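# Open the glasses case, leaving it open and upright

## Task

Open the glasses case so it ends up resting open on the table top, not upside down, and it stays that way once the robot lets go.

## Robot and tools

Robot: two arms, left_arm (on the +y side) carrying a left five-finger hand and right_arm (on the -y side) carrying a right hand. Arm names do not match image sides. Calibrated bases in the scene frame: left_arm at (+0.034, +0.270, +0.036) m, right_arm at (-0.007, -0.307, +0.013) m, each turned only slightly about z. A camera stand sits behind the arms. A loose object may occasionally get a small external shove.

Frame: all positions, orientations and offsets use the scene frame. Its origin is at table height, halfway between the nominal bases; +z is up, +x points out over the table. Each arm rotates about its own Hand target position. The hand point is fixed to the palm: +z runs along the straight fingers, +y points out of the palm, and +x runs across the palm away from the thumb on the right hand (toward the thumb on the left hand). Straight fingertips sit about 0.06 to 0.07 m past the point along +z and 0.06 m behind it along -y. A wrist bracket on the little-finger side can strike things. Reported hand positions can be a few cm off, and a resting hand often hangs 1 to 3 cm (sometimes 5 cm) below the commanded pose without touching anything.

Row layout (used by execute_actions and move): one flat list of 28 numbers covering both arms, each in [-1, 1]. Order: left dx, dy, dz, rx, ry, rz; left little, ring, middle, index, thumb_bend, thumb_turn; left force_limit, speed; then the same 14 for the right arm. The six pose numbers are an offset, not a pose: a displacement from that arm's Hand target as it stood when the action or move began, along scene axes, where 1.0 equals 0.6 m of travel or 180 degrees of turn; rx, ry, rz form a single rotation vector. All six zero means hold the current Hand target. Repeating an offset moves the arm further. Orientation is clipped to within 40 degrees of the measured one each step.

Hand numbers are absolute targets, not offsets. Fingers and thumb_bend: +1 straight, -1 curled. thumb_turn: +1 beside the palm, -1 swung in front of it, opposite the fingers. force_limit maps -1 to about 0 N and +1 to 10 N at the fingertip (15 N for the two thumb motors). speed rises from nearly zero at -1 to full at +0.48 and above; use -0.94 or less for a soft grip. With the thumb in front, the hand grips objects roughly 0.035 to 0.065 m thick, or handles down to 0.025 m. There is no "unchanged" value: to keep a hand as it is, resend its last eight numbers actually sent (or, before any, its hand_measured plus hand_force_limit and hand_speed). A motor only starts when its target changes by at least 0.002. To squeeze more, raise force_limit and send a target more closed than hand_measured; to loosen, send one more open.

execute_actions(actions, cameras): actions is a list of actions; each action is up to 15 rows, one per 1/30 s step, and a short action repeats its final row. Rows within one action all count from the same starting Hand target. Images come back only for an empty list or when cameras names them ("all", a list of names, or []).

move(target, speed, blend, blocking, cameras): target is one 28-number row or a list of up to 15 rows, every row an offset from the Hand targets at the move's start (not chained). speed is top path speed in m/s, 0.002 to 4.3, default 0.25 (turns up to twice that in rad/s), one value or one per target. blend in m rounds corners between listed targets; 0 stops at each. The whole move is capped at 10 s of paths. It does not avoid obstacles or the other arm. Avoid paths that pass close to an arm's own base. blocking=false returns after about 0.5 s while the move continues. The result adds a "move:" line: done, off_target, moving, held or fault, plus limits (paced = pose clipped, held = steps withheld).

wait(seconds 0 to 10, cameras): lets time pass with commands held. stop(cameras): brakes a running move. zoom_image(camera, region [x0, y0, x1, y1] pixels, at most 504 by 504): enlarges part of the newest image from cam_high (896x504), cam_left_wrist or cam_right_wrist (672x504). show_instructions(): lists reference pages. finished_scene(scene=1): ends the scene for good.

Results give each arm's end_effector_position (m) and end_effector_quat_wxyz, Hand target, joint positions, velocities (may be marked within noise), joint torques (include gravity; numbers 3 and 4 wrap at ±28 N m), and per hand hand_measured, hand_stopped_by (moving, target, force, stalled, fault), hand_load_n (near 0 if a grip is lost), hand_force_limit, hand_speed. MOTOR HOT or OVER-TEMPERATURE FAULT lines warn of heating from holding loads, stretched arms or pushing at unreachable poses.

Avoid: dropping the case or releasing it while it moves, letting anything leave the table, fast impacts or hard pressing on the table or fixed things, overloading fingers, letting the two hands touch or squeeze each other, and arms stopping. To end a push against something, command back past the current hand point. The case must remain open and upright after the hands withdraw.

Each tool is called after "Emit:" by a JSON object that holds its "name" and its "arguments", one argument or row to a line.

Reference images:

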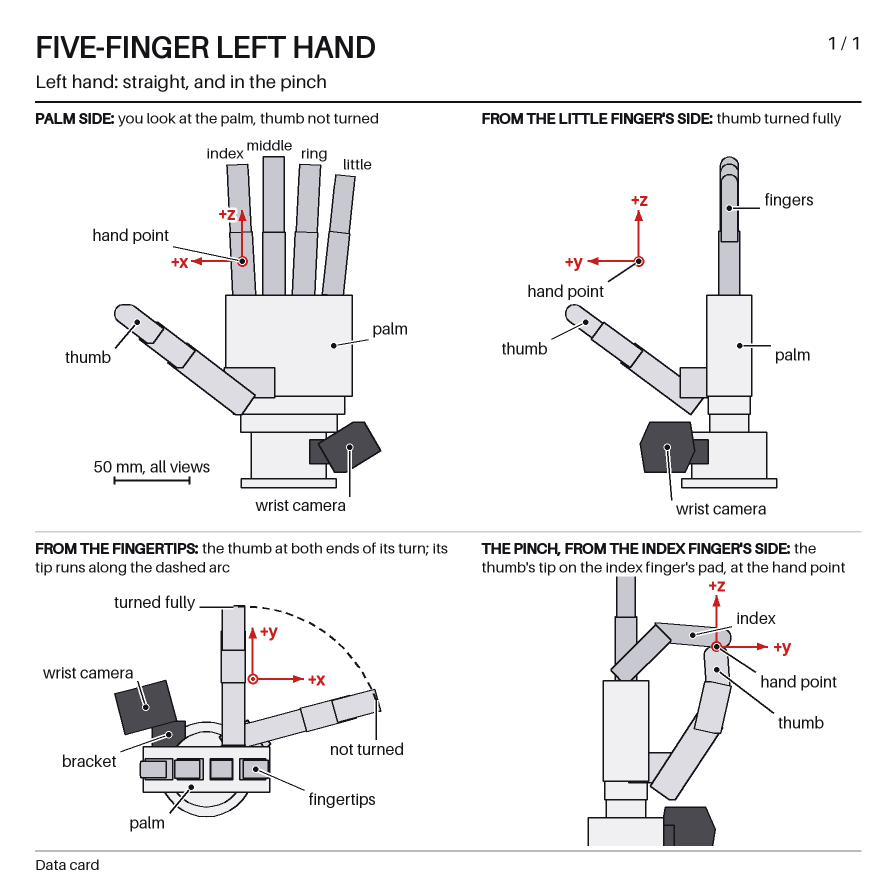

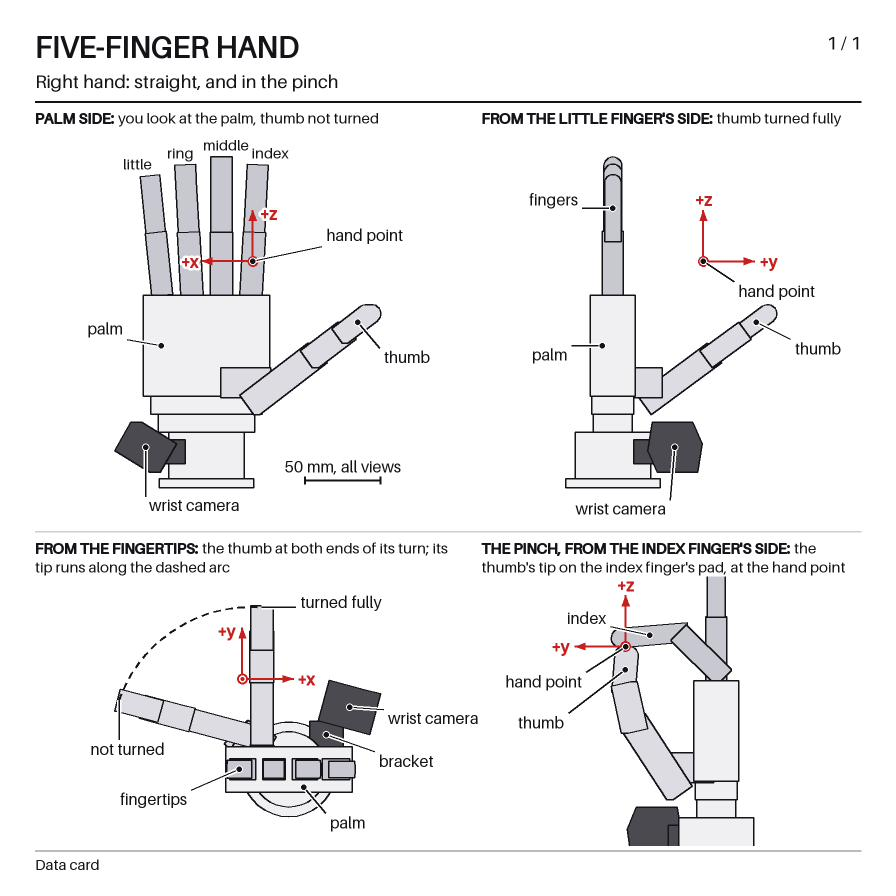

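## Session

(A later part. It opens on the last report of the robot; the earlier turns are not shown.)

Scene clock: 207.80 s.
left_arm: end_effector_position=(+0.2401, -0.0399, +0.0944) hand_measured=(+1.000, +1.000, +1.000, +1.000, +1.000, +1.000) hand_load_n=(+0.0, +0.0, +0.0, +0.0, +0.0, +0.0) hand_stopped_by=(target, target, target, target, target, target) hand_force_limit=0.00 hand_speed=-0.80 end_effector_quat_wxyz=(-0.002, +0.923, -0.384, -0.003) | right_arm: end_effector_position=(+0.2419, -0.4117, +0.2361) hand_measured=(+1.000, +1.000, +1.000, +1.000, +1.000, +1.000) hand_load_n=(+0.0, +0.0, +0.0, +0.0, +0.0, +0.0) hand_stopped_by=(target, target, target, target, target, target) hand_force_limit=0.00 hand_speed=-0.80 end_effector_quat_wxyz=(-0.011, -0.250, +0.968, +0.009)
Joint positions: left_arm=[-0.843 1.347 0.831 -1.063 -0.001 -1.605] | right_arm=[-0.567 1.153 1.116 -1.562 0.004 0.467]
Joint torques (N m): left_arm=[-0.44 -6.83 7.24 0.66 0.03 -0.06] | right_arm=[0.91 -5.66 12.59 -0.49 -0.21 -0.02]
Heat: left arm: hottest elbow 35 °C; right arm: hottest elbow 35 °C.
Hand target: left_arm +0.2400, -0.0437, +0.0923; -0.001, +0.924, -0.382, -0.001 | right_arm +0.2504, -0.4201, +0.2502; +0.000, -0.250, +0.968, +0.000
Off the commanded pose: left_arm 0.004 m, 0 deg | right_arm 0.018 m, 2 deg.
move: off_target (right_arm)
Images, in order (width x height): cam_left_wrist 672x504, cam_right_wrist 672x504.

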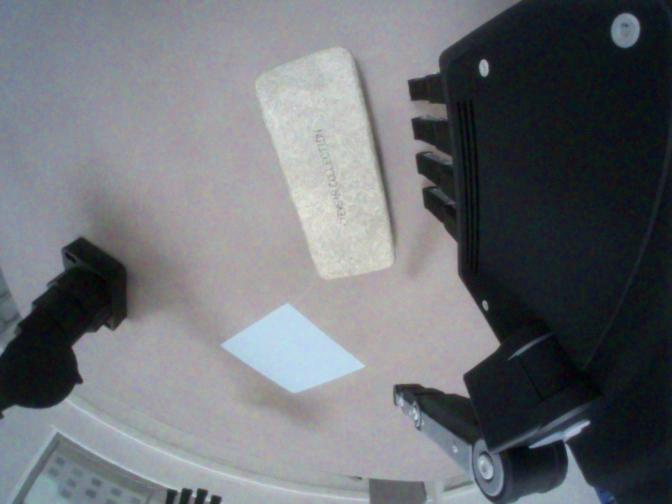

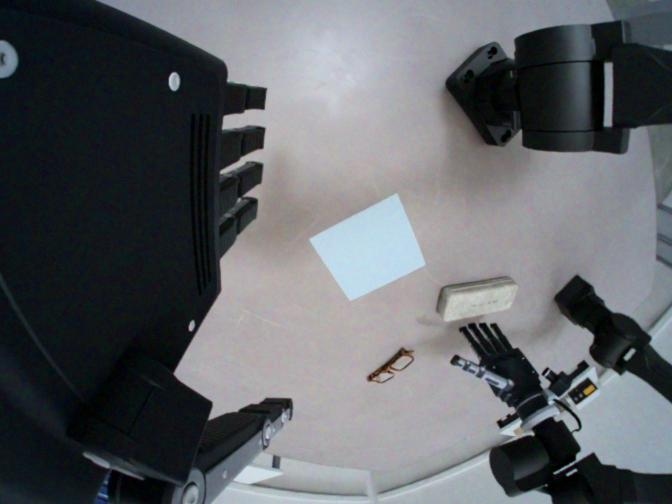

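Emit:
{"name": "move", "arguments": {
  "target": [-0.027,-0.027,0,0,0,0, 1,1,1,1,1,1,0,-0.8, 0,0,0,0,0,0, 1,1,1,1,1,1,0,-0.8],
  "speed": 0.1,
  "cameras": ["cam_left_wrist","cam_right_wrist"]
}}

Emit:
{"name": "zoom_image", "arguments": {
  "camera": "cam_right_wrist",
  "region": [400, 250, 570, 420]
}}

Emit:
{"name": "zoom_image", "arguments": {
  "camera": "cam_left_wrist",
  "region": [230, 30, 480, 260]
}}

Scene clock: 213.70 s.
left_arm: end_effector_position=(+0.2231, -0.0545, +0.0936) hand_measured=(+1.000, +1.000, +1.000, +1.000, +1.000, +1.000) hand_load_n=(+0.0, +0.0, +0.0, +0.0, +0.0, +0.0) hand_stopped_by=(target, target, target, target, target, target) hand_force_limit=0.00 hand_speed=-0.80 end_effector_quat_wxyz=(-0.003, +0.923, -0.384, -0.004) | right_arm: end_effector_position=(+0.2419, -0.4117, +0.2361) hand_measured=(+1.000, +1.000, +1.000, +1.000, +1.000, +1.000) hand_load_n=(+0.0, +0.0, +0.0, +0.0, +0.0, +0.0) hand_stopped_by=(target, target, target, target, target, target) hand_force_limit=0.00 hand_speed=-0.80 end_effector_quat_wxyz=(-0.011, -0.250, +0.968, +0.009)
Joint positions: left_arm=[-0.911 1.348 0.831 -1.063 -0.001 -1.672] | right_arm=[-0.567 1.153 1.116 -1.562 0.004 0.467]
Joint torques (N m): left_arm=[-0.44 -6.59 7.62 0.68 0.05 -0.11] | right_arm=[0.91 -5.13 12.53 -0.49 -0.22 -0.01]
Heat: left arm: hottest elbow 35 °C; right arm: hottest elbow 35 °C.
Hand target: left_arm +0.2239, -0.0599, +0.0923; -0.001, +0.924, -0.382, -0.001 | right_arm +0.2504, -0.4201, +0.2502; +0.000, -0.250, +0.968, +0.000
Off the commanded pose: left_arm 0.006 m, 0 deg | right_arm 0.018 m, 2 deg.
move: off_target (right_arm)
Images, in order (width x height): cam_left_wrist 672x504, cam_right_wrist 672x504.

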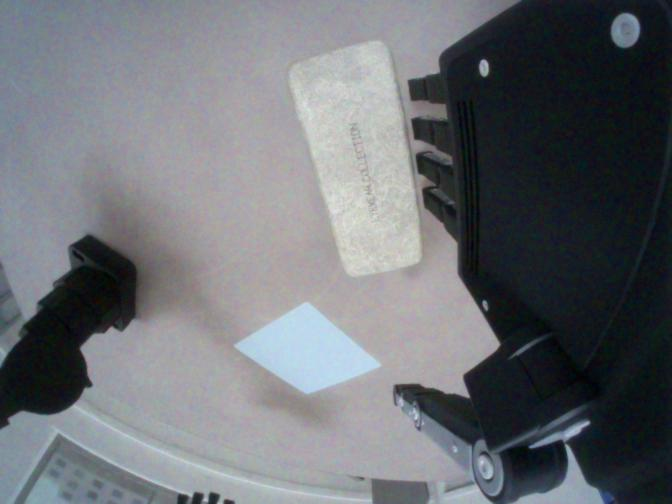

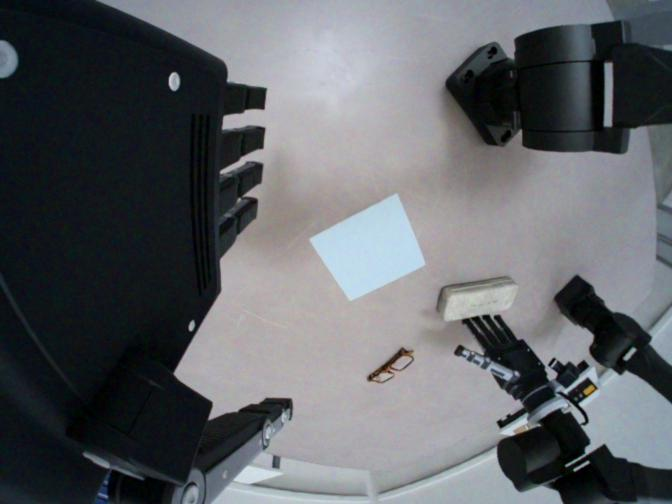

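Scaled by 2.965 from the camera's 672x504 image, which has a finer 960x720 frame.

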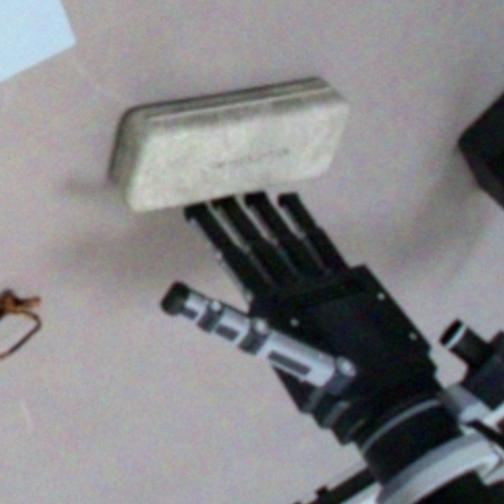

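Scaled by 2.016 from the camera's 672x504 image, which has a finer 960x720 frame.

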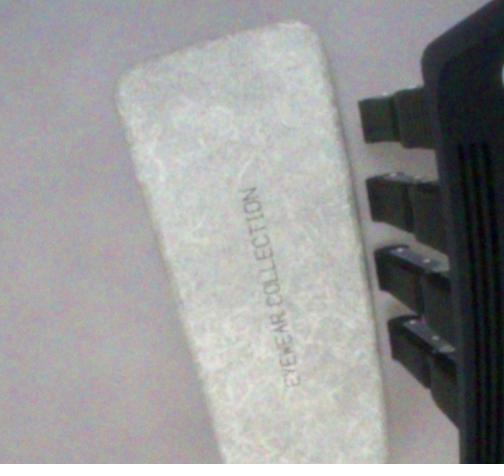

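Emit:
{"name": "move", "arguments": {
  "target": [
    [0.09,0.09,0.02,0,0,0, 1,1,1,1,1,1,0,-0.8, 0,0,0,0,0,0, 1,1,1,1,1,1,0,-0.8],
    [0.09,0.09,-0.07,0,0,0, 0,0,0,0,1,1,0,0, 0,0,0,0,0,0, 1,1,1,1,1,1,0,-0.8]
  ],
  "speed": 0.2,
  "cameras": ["cam_left_wrist","cam_right_wrist"]
}}

Emit:
{"name": "zoom_image", "arguments": {
  "camera": "cam_right_wrist",
  "region": [400, 250, 570, 420]
}}

Emit:
{"name": "zoom_image", "arguments": {
  "camera": "cam_left_wrist",
  "region": [230, 30, 480, 260]
}}

Scene clock: 231.10 s.
left_arm: end_effector_position=(+0.2748, -0.0051, +0.0510) hand_measured=(+0.000, +0.000, +0.000, +0.000, +1.000, +1.000) hand_load_n=(+0.0, +0.0, +0.0, +0.0, +0.0, +0.0) hand_stopped_by=(target, target, target, target, target, target) hand_force_limit=0.00 hand_speed=0.00 end_effector_quat_wxyz=(-0.003, +0.925, -0.379, -0.005) | right_arm: end_effector_position=(+0.2419, -0.4117, +0.2361) hand_measured=(+1.000, +1.000, +1.000, +1.000, +1.000, +1.000) hand_load_n=(+0.0, +0.0, +0.0, +0.0, +0.0, +0.0) hand_stopped_by=(target, target, target, target, target, target) hand_force_limit=0.00 hand_speed=-0.80 end_effector_quat_wxyz=(-0.011, -0.250, +0.968, +0.009)
Joint positions: left_arm=[-0.698 1.426 0.775 -0.931 -0.003 -1.471] | right_arm=[-0.567 1.153 1.116 -1.562 0.004 0.467]
Joint torques (N m): left_arm=[0.5 -7.36 6.64 0.66 0.1 0.13] | right_arm=[1.14 -5.25 12.57 -0.51 -0.2 -0.03]
Heat: left arm: hottest elbow 34 °C; right arm: hottest elbow 35 °C.
Hand target: left_arm +0.2778, -0.0059, +0.0503; -0.001, +0.924, -0.382, -0.001 | right_arm +0.2504, -0.4201, +0.2502; +0.000, -0.250, +0.968, +0.000
Off the commanded pose: left_arm 0.003 m, 1 deg | right_arm 0.018 m, 2 deg.
move: off_target (right_arm); target 2's new numbers were sent with left_arm's hand 0.022 m and 1 deg from that target
Images, in order (width x height): cam_left_wrist 672x504, cam_right_wrist 672x504.

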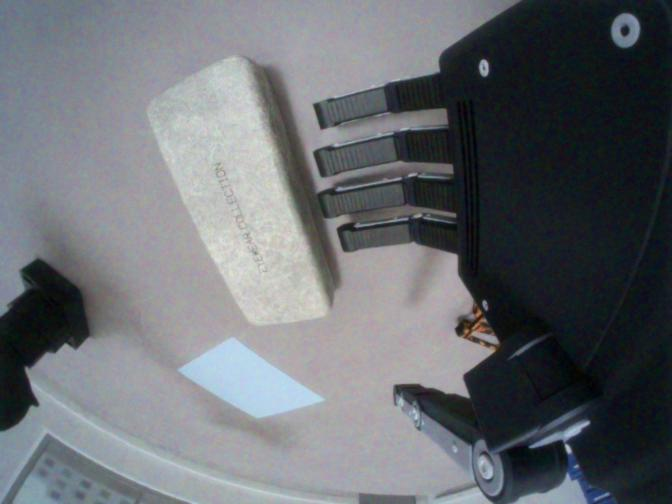

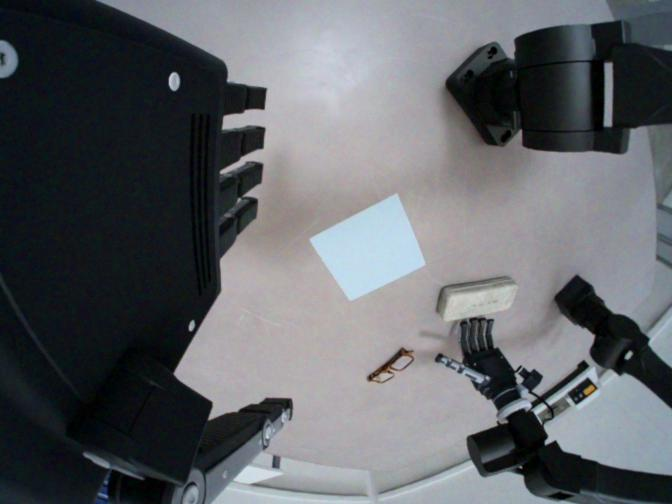

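Scaled by 2.965 from the camera's 672x504 image, which has a finer 960x720 frame.

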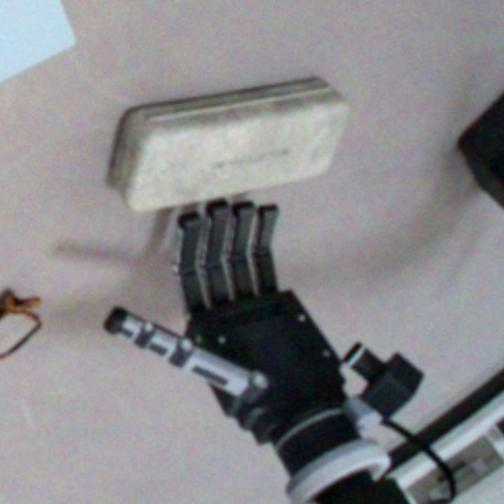

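Scaled by 2.016 from the camera's 672x504 image, which has a finer 960x720 frame.

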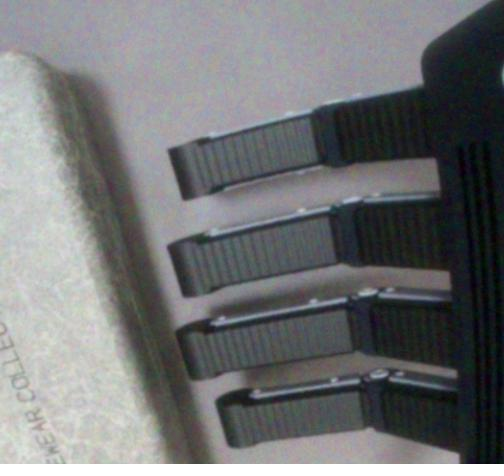

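Emit:
{"name": "zoom_image", "arguments": {
  "camera": "cam_left_wrist",
  "region": [210, 180, 370, 340]
}}

Scaled by 3.150 from the camera's 672x504 image, which has a finer 960x720 frame.

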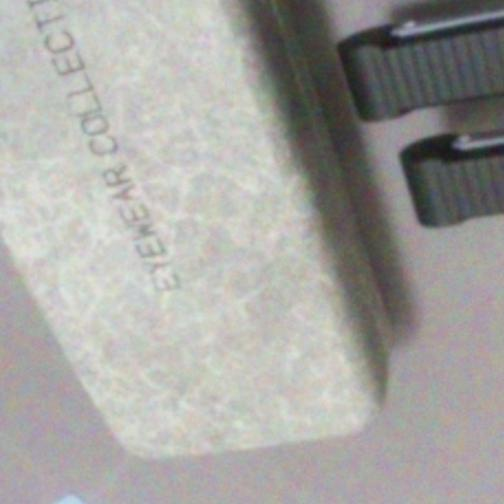

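Emit:
{"name": "move", "arguments": {
  "target": [-0.016,-0.016,0,0,0,0, 0,0,0,0,1,1,0,0, 0,0,0,0,0,0, 1,1,1,1,1,1,0,-0.8],
  "speed": 0.05,
  "cameras": ["cam_left_wrist","cam_right_wrist"]
}}

Emit:
{"name": "zoom_image", "arguments": {
  "camera": "cam_left_wrist",
  "region": [200, 50, 400, 350]
}}

Scene clock: 241.70 s.
left_arm: end_effector_position=(+0.2685, -0.0117, +0.0510) hand_measured=(+0.000, +0.000, +0.000, +0.000, +1.000, +1.000) hand_load_n=(+0.0, +0.0, +0.0, +0.0, +0.0, +0.0) hand_stopped_by=(target, target, target, target, target, target) hand_force_limit=0.00 hand_speed=0.00 end_effector_quat_wxyz=(-0.003, +0.923, -0.384, -0.005) | right_arm: end_effector_position=(+0.2419, -0.4117, +0.2361) hand_measured=(+1.000, +1.000, +1.000, +1.000, +1.000, +1.000) hand_load_n=(+0.0, +0.0, +0.0, +0.0, +0.0, +0.0) hand_stopped_by=(target, target, target, target, target, target) hand_force_limit=0.00 hand_speed=-0.80 end_effector_quat_wxyz=(-0.011, -0.250, +0.968, +0.009)
Joint positions: left_arm=[-0.725 1.426 0.775 -0.931 -0.002 -1.487] | right_arm=[-0.567 1.153 1.116 -1.562 0.004 0.467]
Joint torques (N m): left_arm=[-0.5 -7.59 6.46 0.68 0.09 -0.11] | right_arm=[0.91 -5.01 12.59 -0.4 -0.21 -0.02]
Heat: left arm: hottest elbow 33 °C; right arm: hottest elbow 35 °C.
Hand target: left_arm +0.2682, -0.0154, +0.0503; -0.001, +0.924, -0.382, -0.001 | right_arm +0.2504, -0.4201, +0.2502; +0.000, -0.250, +0.968, +0.000
Off the commanded pose: left_arm 0.004 m, 1 deg | right_arm 0.018 m, 2 deg.
move: off_target (right_arm)
Images, in order (width x height): cam_left_wrist 672x504, cam_right_wrist 672x504.

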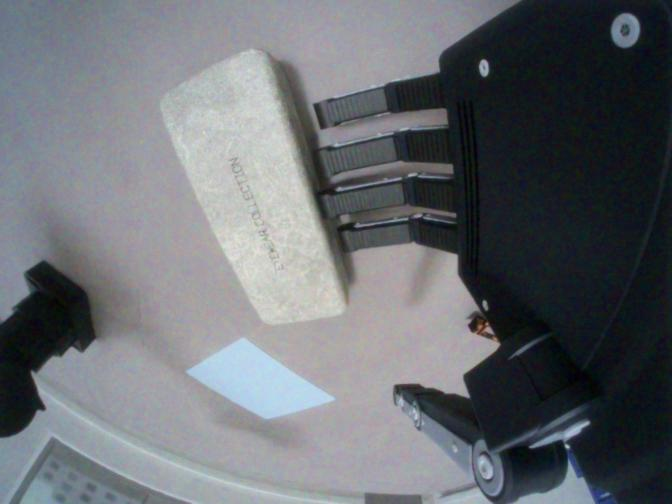

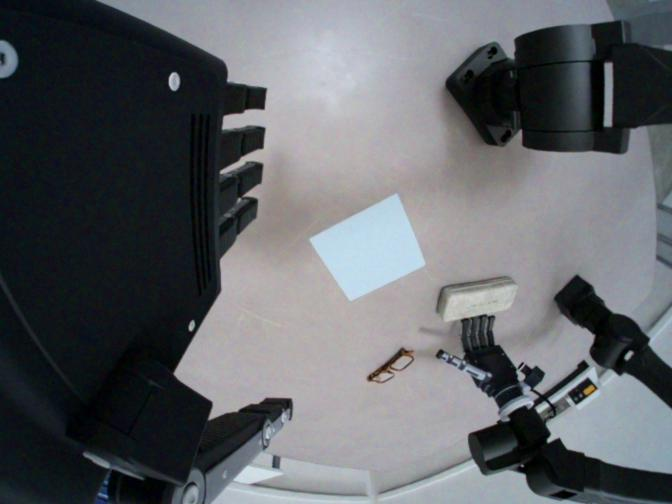

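Scaled by 1.680 from the camera's 672x504 image, which has a finer 960x720 frame.

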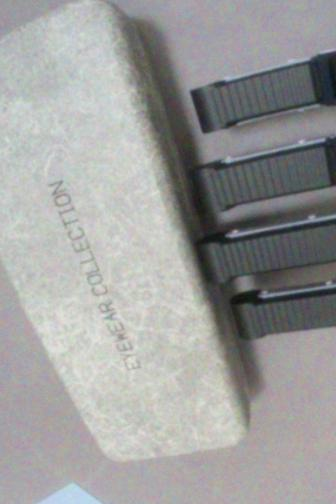

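Emit:
{"name": "move", "arguments": {
  "target": [-0.01,-0.01,0,0,0,0, 0,0,0,0,1,1,0,0, 0,0,0,0,0,0, 1,1,1,1,1,1,0,-0.8],
  "speed": 0.05,
  "cameras": ["cam_left_wrist"]
}}

Emit:
{"name": "zoom_image", "arguments": {
  "camera": "cam_left_wrist",
  "region": [200, 50, 400, 350]
}}

Scene clock: 251.77 s.
left_arm: end_effector_position=(+0.2635, -0.0175, +0.0510) hand_measured=(+0.000, +0.000, +0.000, +0.000, +1.000, +1.000) hand_load_n=(+0.0, +0.0, +0.0, +0.0, -0.5, +0.0) hand_stopped_by=(target, target, target, target, target, target) hand_force_limit=0.00 hand_speed=0.00 end_effector_quat_wxyz=(-0.003, +0.923, -0.384, -0.005) | right_arm: end_effector_position=(+0.2419, -0.4117, +0.2361) hand_measured=(+1.000, +1.000, +1.000, +1.000, +1.000, +1.000) hand_load_n=(+0.0, +0.0, +0.0, +0.0, +0.0, +0.0) hand_stopped_by=(target, target, target, target, target, target) hand_force_limit=0.00 hand_speed=-0.80 end_effector_quat_wxyz=(-0.011, -0.250, +0.968, +0.009)
Joint positions: left_arm=[-0.748 1.426 0.775 -0.931 -0.002 -1.511] | right_arm=[-0.567 1.153 1.116 -1.562 0.004 0.467]
Joint torques (N m): left_arm=[-0.62 -7.71 6.34 0.68 0.1 -0.11] | right_arm=[0.91 -5.25 12.52 -0.5 -0.22 -0.03]
Heat: left arm: hottest elbow 32 °C; right arm: hottest elbow 35 °C.
Hand target: left_arm +0.2622, -0.0214, +0.0503; -0.001, +0.924, -0.382, -0.001 | right_arm +0.2504, -0.4201, +0.2502; +0.000, -0.250, +0.968, +0.000
Off the commanded pose: left_arm 0.004 m, 1 deg | right_arm 0.018 m, 2 deg.
move: off_target (right_arm)
Images, in order (width x height): cam_left_wrist 672x504.

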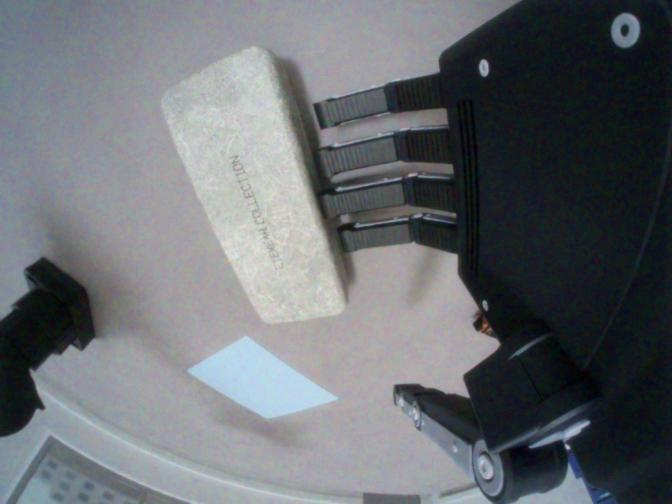

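Scaled by 1.680 from the camera's 672x504 image, which has a finer 960x720 frame.

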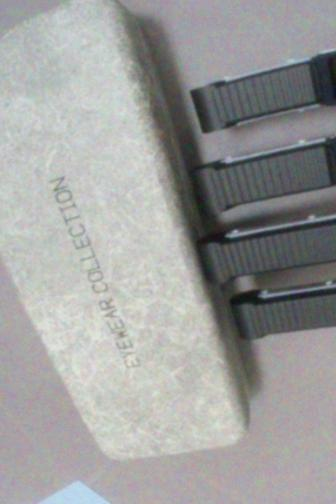

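Emit:
{"name": "move", "arguments": {
  "target": [0,0,0,0,0,0, -0.35,-0.35,-0.35,-0.35,1,1,0,-0.6, 0,0,0,0,0,0, 1,1,1,1,1,1,0,-0.8],
  "speed": 0.05,
  "cameras": ["cam_left_wrist","cam_right_wrist"]
}}

Emit:
{"name": "zoom_image", "arguments": {
  "camera": "cam_left_wrist",
  "region": [200, 50, 400, 350]
}}

Emit:
{"name": "zoom_image", "arguments": {
  "camera": "cam_right_wrist",
  "region": [400, 250, 570, 420]
}}

Scene clock: 261.43 s.
left_arm: end_effector_position=(+0.2633, -0.0177, +0.0510) hand_measured=(-0.350, -0.350, -0.350, -0.350, +1.000, +1.000) hand_load_n=(+0.0, +0.0, +0.0, -0.5, +0.0, +0.0) hand_stopped_by=(target, target, target, target, target, target) hand_force_limit=0.00 hand_speed=-0.60 end_effector_quat_wxyz=(-0.003, +0.924, -0.383, -0.005) | right_arm: end_effector_position=(+0.2419, -0.4117, +0.2361) hand_measured=(+1.000, +1.000, +1.000, +1.000, +1.000, +1.000) hand_load_n=(+0.0, +0.0, +0.0, -0.5, +0.0, +0.0) hand_stopped_by=(target, target, target, target, target, target) hand_force_limit=0.00 hand_speed=-0.80 end_effector_quat_wxyz=(-0.011, -0.250, +0.968, +0.009)
Joint positions: left_arm=[-0.749 1.426 0.775 -0.931 -0.003 -1.512] | right_arm=[-0.567 1.153 1.116 -1.562 0.004 0.467]
Joint torques (N m): left_arm=[-0.62 -7.65 6.34 0.68 0.11 -0.1] | right_arm=[1.08 -5.36 12.55 -0.55 -0.21 -0.04]
Heat: left arm: hottest elbow 32 °C; right arm: hottest elbow 35 °C.
Hand target: left_arm +0.2622, -0.0215, +0.0503; -0.001, +0.924, -0.383, -0.001 | right_arm +0.2504, -0.4201, +0.2502; +0.000, -0.250, +0.968, +0.000
Off the commanded pose: left_arm 0.004 m, 1 deg | right_arm 0.018 m, 2 deg.
move: off_target (right_arm)
Images, in order (width x height): cam_left_wrist 672x504, cam_right_wrist 672x504.

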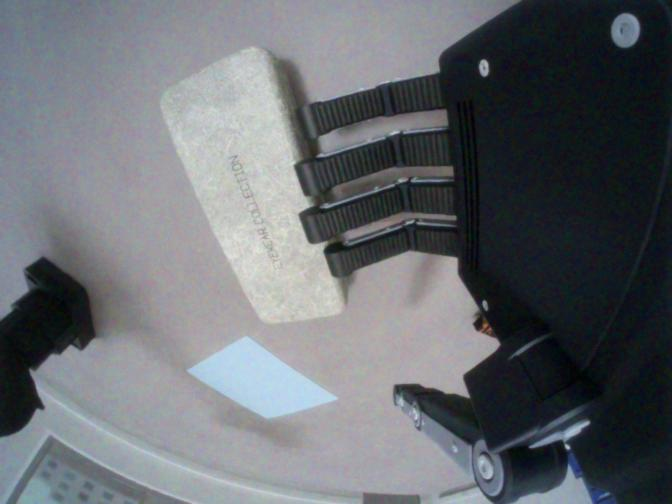

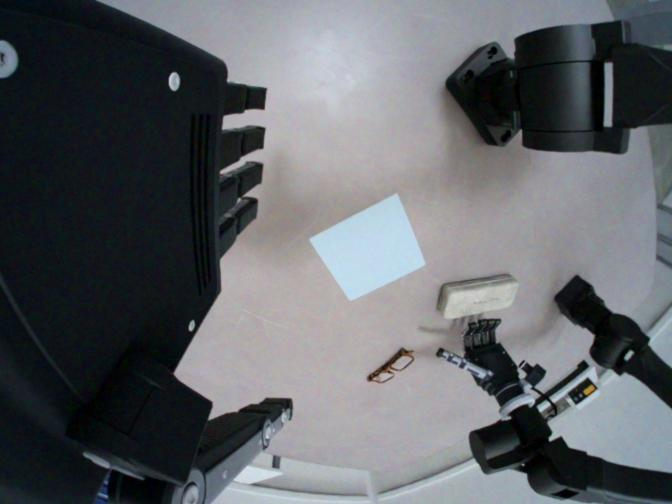

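Scaled by 1.680 from the camera's 672x504 image, which has a finer 960x720 frame.

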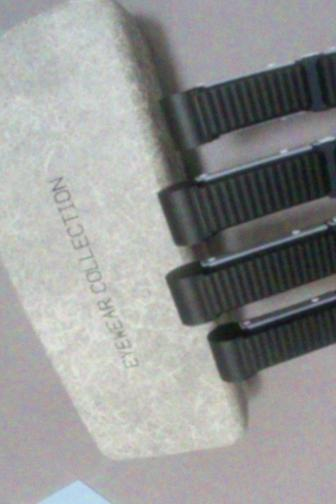

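Scaled by 2.965 from the camera's 672x504 image, which has a finer 960x720 frame.

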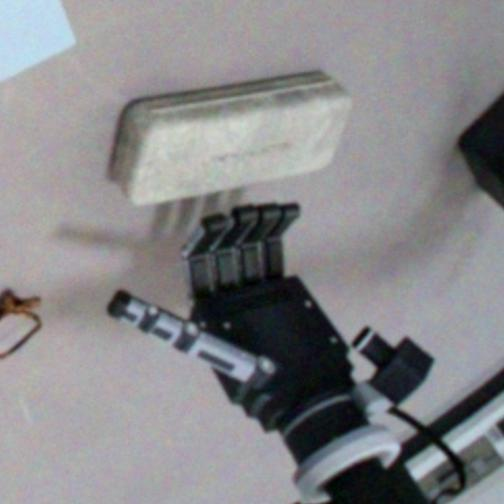

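Emit:
{"name": "move", "arguments": {
  "target": [
    [0.2,0.3,0.25,0,0,0, 1,1,1,1,1,1,0,0, 0.033,0.283,0,0,0,0.25, 1,1,1,1,1,1,0,-0.8],
    [0.25,0.333,0.25,0,0,0, 1,1,1,1,1,1,0,0, -0.117,0.5,-0.05,0,0,0.589, 1,1,1,1,1,1,0,-0.8],
    [0.25,0.333,0.25,0,0,0, 1,1,1,1,1,1,0,0, -0.268,0.552,-0.15,0,0,0.589, 1,1,1,1,1,1,0,-0.8]
  ],
  "speed": 0.35,
  "blend": 0.05,
  "cameras": ["all"]
}}

Scene clock: 327.60 s.
left_arm: end_effector_position=(+0.3937, +0.1762, +0.1836) hand_measured=(+1.000, +1.000, +1.000, +1.000, +1.000, +1.000) hand_load_n=(+0.0, +0.0, +0.0, +0.5, +0.0, +0.0) hand_stopped_by=(target, target, target, target, target, target) hand_force_limit=0.00 hand_speed=0.00 end_effector_quat_wxyz=(+0.004, +0.924, -0.381, -0.018) | right_arm: end_effector_position=(+0.0897, -0.0921, +0.1589) hand_measured=(+1.000, +1.000, +1.000, +1.000, +1.000, +1.000) hand_load_n=(+0.0, +0.0, +0.0, +0.0, +0.0, +0.0) hand_stopped_by=(target, target, target, target, target, target) hand_force_limit=0.00 hand_speed=-0.80 end_effector_quat_wxyz=(+0.010, +0.924, -0.383, -0.004)
Joint positions: left_arm=[-0.097 1.395 1.13 -1.342 -0.004 -0.865] | right_arm=[1.002 1.124 0.89 -1.357 -0.003 0.186]
Joint torques (N m): left_arm=[0.91 -7.94 12.66 -0.32 0.11 0.13] | right_arm=[2.14 -6.12 8.16 0.18 0.11 0.11]
Heat: left arm: hottest elbow 31 °C; right arm: hottest elbow 35 °C.
Hand target: left_arm +0.4121, +0.1783, +0.2001; -0.001, +0.924, -0.382, -0.001 | right_arm +0.0895, -0.0890, +0.1602; +0.000, +0.924, -0.383, +0.000
Off the commanded pose: left_arm 0.025 m, 2 deg | right_arm 0.003 m, 1 deg.
move: off_target (left_arm)

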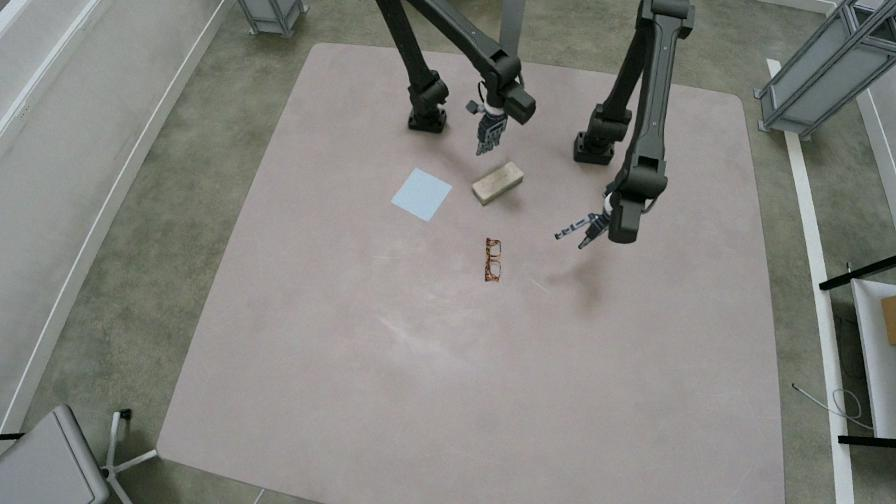

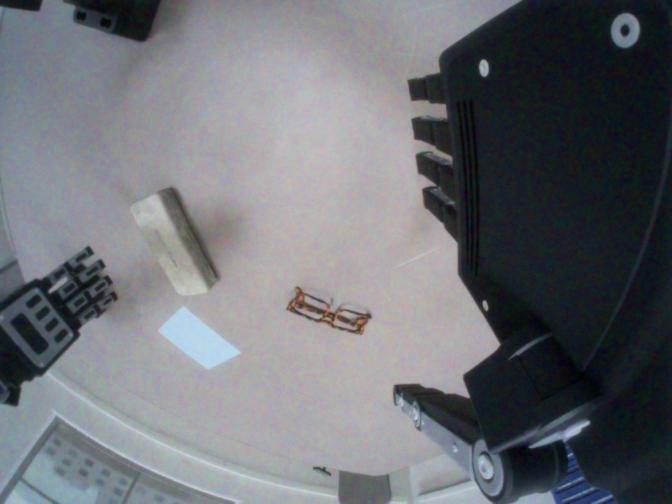

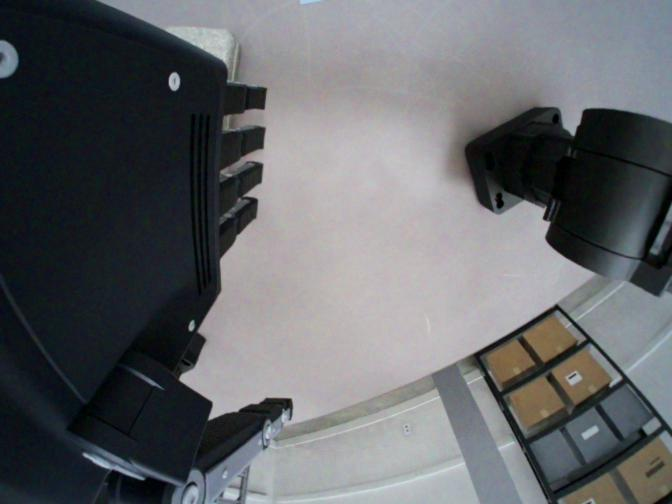

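Emit:
{"name": "zoom_image", "arguments": {
  "camera": "cam_left_wrist",
  "region": [0, 160, 240, 400]
}}

Emit:
{"name": "zoom_image", "arguments": {
  "camera": "cam_high",
  "region": [430, 80, 570, 220]
}}

Scaled by 2.100 from the camera's 672x504 image, which has a finer 960x720 frame.

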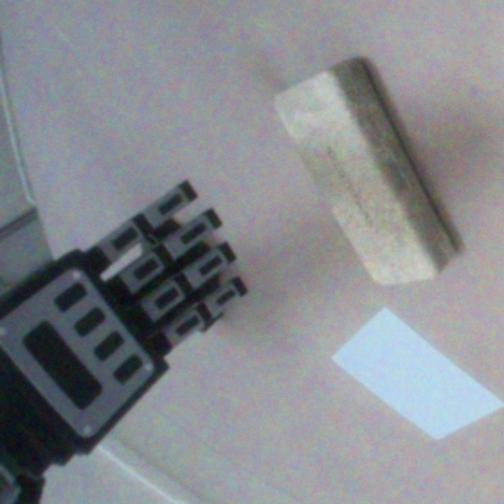

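Scaled by 3.600 from the camera's 896x504 image, which has a finer 1280x720 frame.

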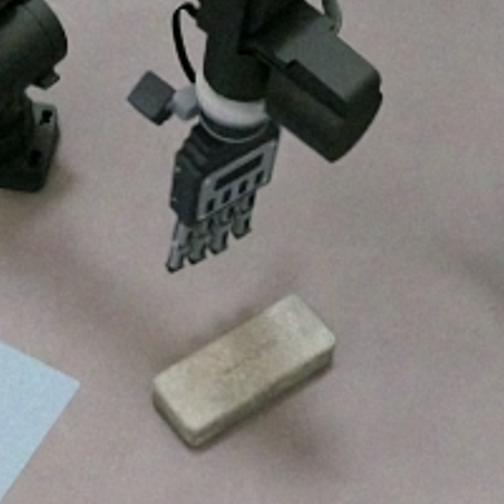

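Emit:
{"name": "move", "arguments": {
  "target": [0,0,0,0,0,0, 1,1,1,1,1,1,0,0, 0,0,-0.135,0,0,0, 1,1,1,1,1,1,0,-0.8],
  "speed": 0.15,
  "cameras": ["cam_left_wrist"]
}}

Emit:
{"name": "zoom_image", "arguments": {
  "camera": "cam_left_wrist",
  "region": [0, 160, 240, 400]
}}

Scene clock: 338.10 s.
left_arm: end_effector_position=(+0.3937, +0.1762, +0.1836) hand_measured=(+1.000, +1.000, +1.000, +1.000, +1.000, +1.000) hand_load_n=(+0.0, +0.0, +0.0, +0.0, -0.5, +0.0) hand_stopped_by=(target, target, target, target, target, target) hand_force_limit=0.00 hand_speed=0.00 end_effector_quat_wxyz=(+0.004, +0.924, -0.381, -0.018) | right_arm: end_effector_position=(+0.0896, -0.0923, +0.0816) hand_measured=(+1.000, +1.000, +1.000, +1.000, +1.000, +1.000) hand_load_n=(+0.0, -0.5, +0.0, +0.0, +0.0, +0.0) hand_stopped_by=(target, target, target, target, target, target) hand_force_limit=0.00 hand_speed=-0.80 end_effector_quat_wxyz=(+0.001, +0.924, -0.383, -0.001)
Joint positions: left_arm=[-0.097 1.395 1.13 -1.342 -0.004 -0.865] | right_arm=[1.002 1.19 0.726 -1.11 -0.002 0.186]
Joint torques (N m): left_arm=[0.91 -7.88 12.64 -0.34 0.11 0.13] | right_arm=[2.49 -4.84 7.65 0.38 0.09 0.16]
Heat: left arm: hottest elbow 33 °C; right arm: hottest elbow 34 °C.
Hand target: left_arm +0.4121, +0.1783, +0.2001; -0.001, +0.924, -0.382, -0.001 | right_arm +0.0896, -0.0889, +0.0792; +0.000, +0.924, -0.383, +0.000
Off the commanded pose: left_arm 0.025 m, 2 deg | right_arm 0.004 m, 0 deg.
move: off_target (left_arm)
Images, in order (width x height): cam_left_wrist 672x504.

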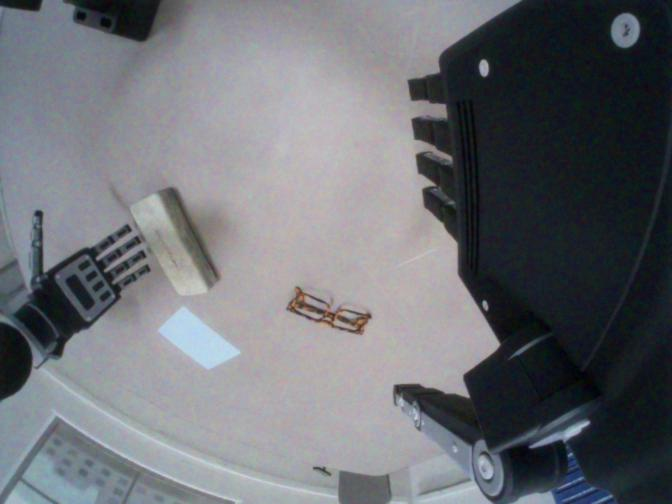

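Scaled by 2.100 from the camera's 672x504 image, which has a finer 960x720 frame.

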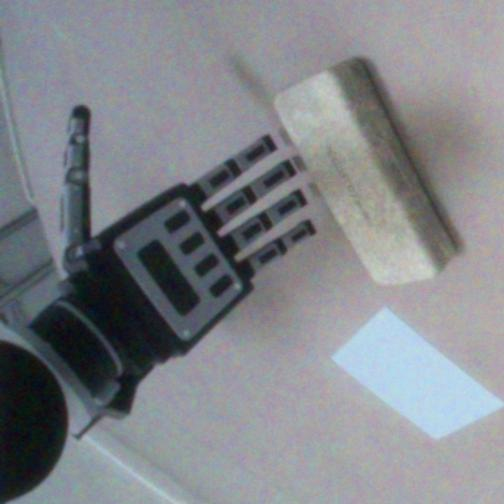

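Emit:
{"name": "move", "arguments": {
  "target": [0,0,0,0,0,0, 1,1,1,1,1,1,0,0, 0.07,0.07,0,0,0,0, 1,1,1,1,1,1,0,-0.8],
  "speed": 0.08,
  "cameras": ["cam_left_wrist"]
}}

Emit:
{"name": "zoom_image", "arguments": {
  "camera": "cam_left_wrist",
  "region": [0, 120, 280, 400]
}}

Scene clock: 345.97 s.
left_arm: end_effector_position=(+0.3937, +0.1762, +0.1836) hand_measured=(+1.000, +1.000, +1.000, +1.000, +1.000, +1.000) hand_load_n=(+0.0, +0.0, +0.0, +0.0, +0.0, +0.0) hand_stopped_by=(target, target, target, target, target, target) hand_force_limit=0.00 hand_speed=0.00 end_effector_quat_wxyz=(+0.004, +0.924, -0.381, -0.018) | right_arm: end_effector_position=(+0.1155, -0.0632, +0.0772) hand_measured=(+1.000, +1.000, +1.000, +1.000, +1.000, +1.000) hand_load_n=(+0.0, +0.0, -3.0, +0.0, +0.0, +0.0) hand_stopped_by=(target, target, target, target, target, target) hand_force_limit=0.00 hand_speed=-0.80 end_effector_quat_wxyz=(+0.018, +0.924, -0.382, -0.005)
Joint positions: left_arm=[-0.097 1.395 1.13 -1.342 -0.004 -0.865] | right_arm=[0.988 1.336 0.831 -1.104 -0.002 0.169]
Joint torques (N m): left_arm=[0.91 -7.94 12.66 -0.31 0.1 0.13] | right_arm=[0.85 -5.54 10.62 0.66 0.1 0.04]
Heat: left arm: hottest elbow 34 °C; right arm: hottest elbow 33 °C.
Hand target: left_arm +0.4121, +0.1783, +0.2001; -0.001, +0.924, -0.382, -0.001 | right_arm +0.1315, -0.0469, +0.0792; +0.000, +0.924, -0.383, +0.000
Off the commanded pose: left_arm 0.025 m, 2 deg | right_arm 0.023 m, 2 deg.
move: off_target (left_arm, right_arm)
Images, in order (width x height): cam_left_wrist 672x504.

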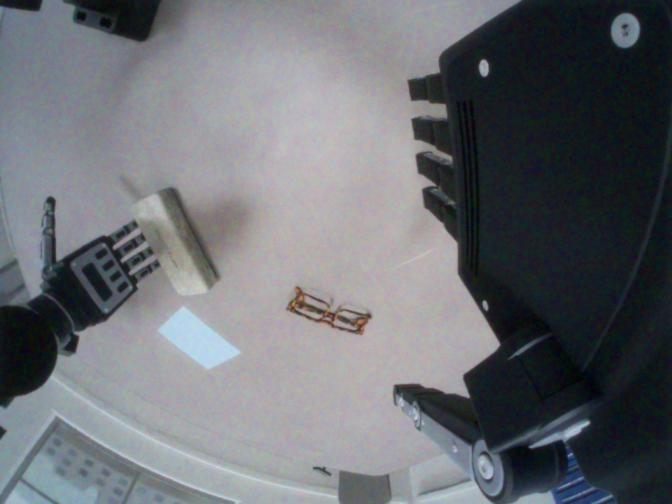

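Scaled by 1.800 from the camera's 672x504 image, which has a finer 960x720 frame.

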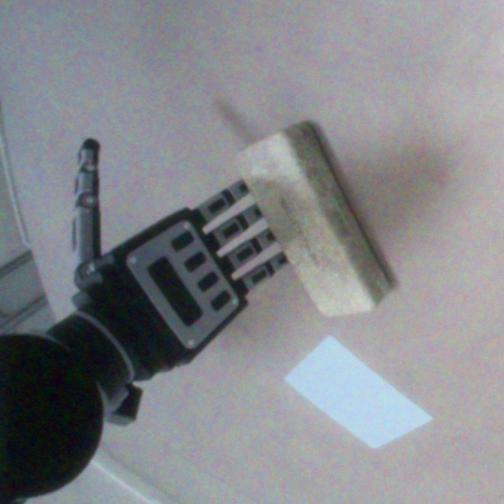

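Emit:
{"name": "move", "arguments": {
  "target": [0,0,0,0,0,0, 1,1,1,1,1,1,0,0, 0.0,0.0,0.017,0,0,0, 1,1,1,1,1,1,0,-0.8],
  "speed": 0.08,
  "cameras": ["cam_left_wrist"]
}}

Emit:
{"name": "zoom_image", "arguments": {
  "camera": "cam_left_wrist",
  "region": [0, 120, 280, 400]
}}

Scene clock: 353.23 s.
left_arm: end_effector_position=(+0.3937, +0.1762, +0.1836) hand_measured=(+1.000, +1.000, +1.000, +1.000, +1.000, +1.000) hand_load_n=(+0.0, +0.0, +0.0, +0.0, +0.0, +0.0) hand_stopped_by=(target, target, target, target, target, target) hand_force_limit=0.00 hand_speed=0.00 end_effector_quat_wxyz=(+0.004, +0.924, -0.381, -0.018) | right_arm: end_effector_position=(+0.1184, -0.0598, +0.0792) hand_measured=(+1.000, +1.000, +1.000, +1.000, +1.000, +1.000) hand_load_n=(+0.0, -0.5, +0.5, +0.0, +0.0, +0.0) hand_stopped_by=(target, target, target, target, target, target) hand_force_limit=0.00 hand_speed=-0.80 end_effector_quat_wxyz=(+0.015, +0.924, -0.382, -0.004)
Joint positions: left_arm=[-0.097 1.395 1.13 -1.342 -0.004 -0.865] | right_arm=[0.987 1.339 0.841 -1.104 -0.002 0.168]
Joint torques (N m): left_arm=[0.91 -7.94 12.64 -0.32 0.11 0.13] | right_arm=[1.08 -7.3 11.15 -0.29 0.08 -0.02]
Heat: left arm: hottest elbow 35 °C; right arm: hottest elbow 33 °C.
Hand target: left_arm +0.4121, +0.1783, +0.2001; -0.001, +0.924, -0.382, -0.001 | right_arm +0.1315, -0.0469, +0.0894; +0.000, +0.924, -0.383, +0.000
Off the commanded pose: left_arm 0.025 m, 2 deg | right_arm 0.021 m, 2 deg.
move: off_target (left_arm, right_arm)
Images, in order (width x height): cam_left_wrist 672x504.

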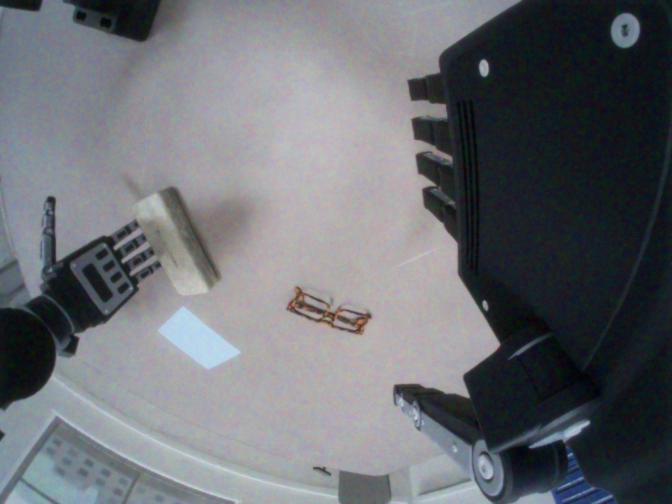

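Scaled by 1.800 from the camera's 672x504 image, which has a finer 960x720 frame.

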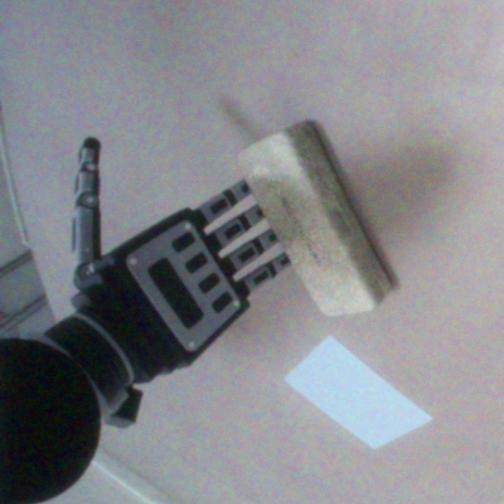

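Emit:
{"name": "move", "arguments": {
  "target": [0,0,0,0,0,0, 1,1,1,1,1,1,0,0, 0.06,0.06,0.0,0,0,0, 1,1,1,1,1,1,0,-0.8],
  "speed": 0.08,
  "cameras": ["cam_left_wrist"]
}}

Emit:
{"name": "zoom_image", "arguments": {
  "camera": "cam_left_wrist",
  "region": [0, 120, 280, 400]
}}

Scene clock: 357.50 s.
left_arm: end_effector_position=(+0.3937, +0.1762, +0.1836) hand_measured=(+1.000, +1.000, +1.000, +1.000, +1.000, +1.000) hand_load_n=(+0.0, +0.0, +0.0, +0.0, +0.0, +0.0) hand_stopped_by=(target, target, target, target, target, target) hand_force_limit=0.00 hand_speed=0.00 end_effector_quat_wxyz=(+0.004, +0.924, -0.381, -0.018) | right_arm: end_effector_position=(+0.1543, -0.0222, +0.0809) hand_measured=(+1.000, +1.000, +1.000, +1.000, +1.000, +1.000) hand_load_n=(+0.0, -0.5, +0.0, +0.0, +0.0, +0.0) hand_stopped_by=(target, target, target, target, target, target) hand_force_limit=0.00 hand_speed=-0.80 end_effector_quat_wxyz=(+0.011, +0.923, -0.383, -0.004)
Joint positions: left_arm=[-0.097 1.395 1.13 -1.342 -0.004 -0.865] | right_arm=[0.966 1.464 0.974 -1.104 -0.002 0.151]
Joint torques (N m): left_arm=[0.91 -7.94 12.66 -0.31 0.11 0.13] | right_arm=[0.91 -8.76 11.17 -0.51 0.07 -0.06]
Heat: left arm: hottest elbow 36 °C; right arm: hottest elbow 33 °C.
Hand target: left_arm +0.4121, +0.1783, +0.2001; -0.001, +0.924, -0.382, -0.001 | right_arm +0.1675, -0.0109, +0.0894; +0.000, +0.924, -0.383, +0.000
Off the commanded pose: left_arm 0.025 m, 2 deg | right_arm 0.019 m, 1 deg.
move: off_target (left_arm, right_arm)
Images, in order (width x height): cam_left_wrist 672x504.

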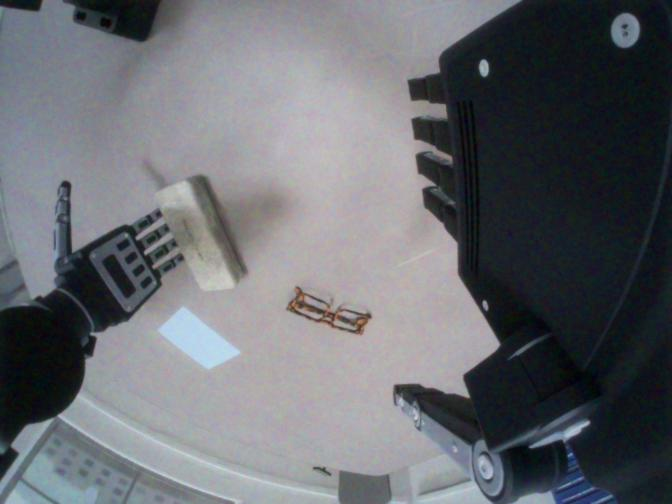

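Scaled by 1.800 from the camera's 672x504 image, which has a finer 960x720 frame.

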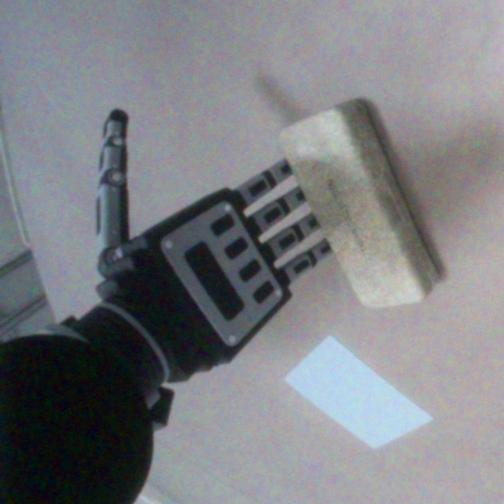

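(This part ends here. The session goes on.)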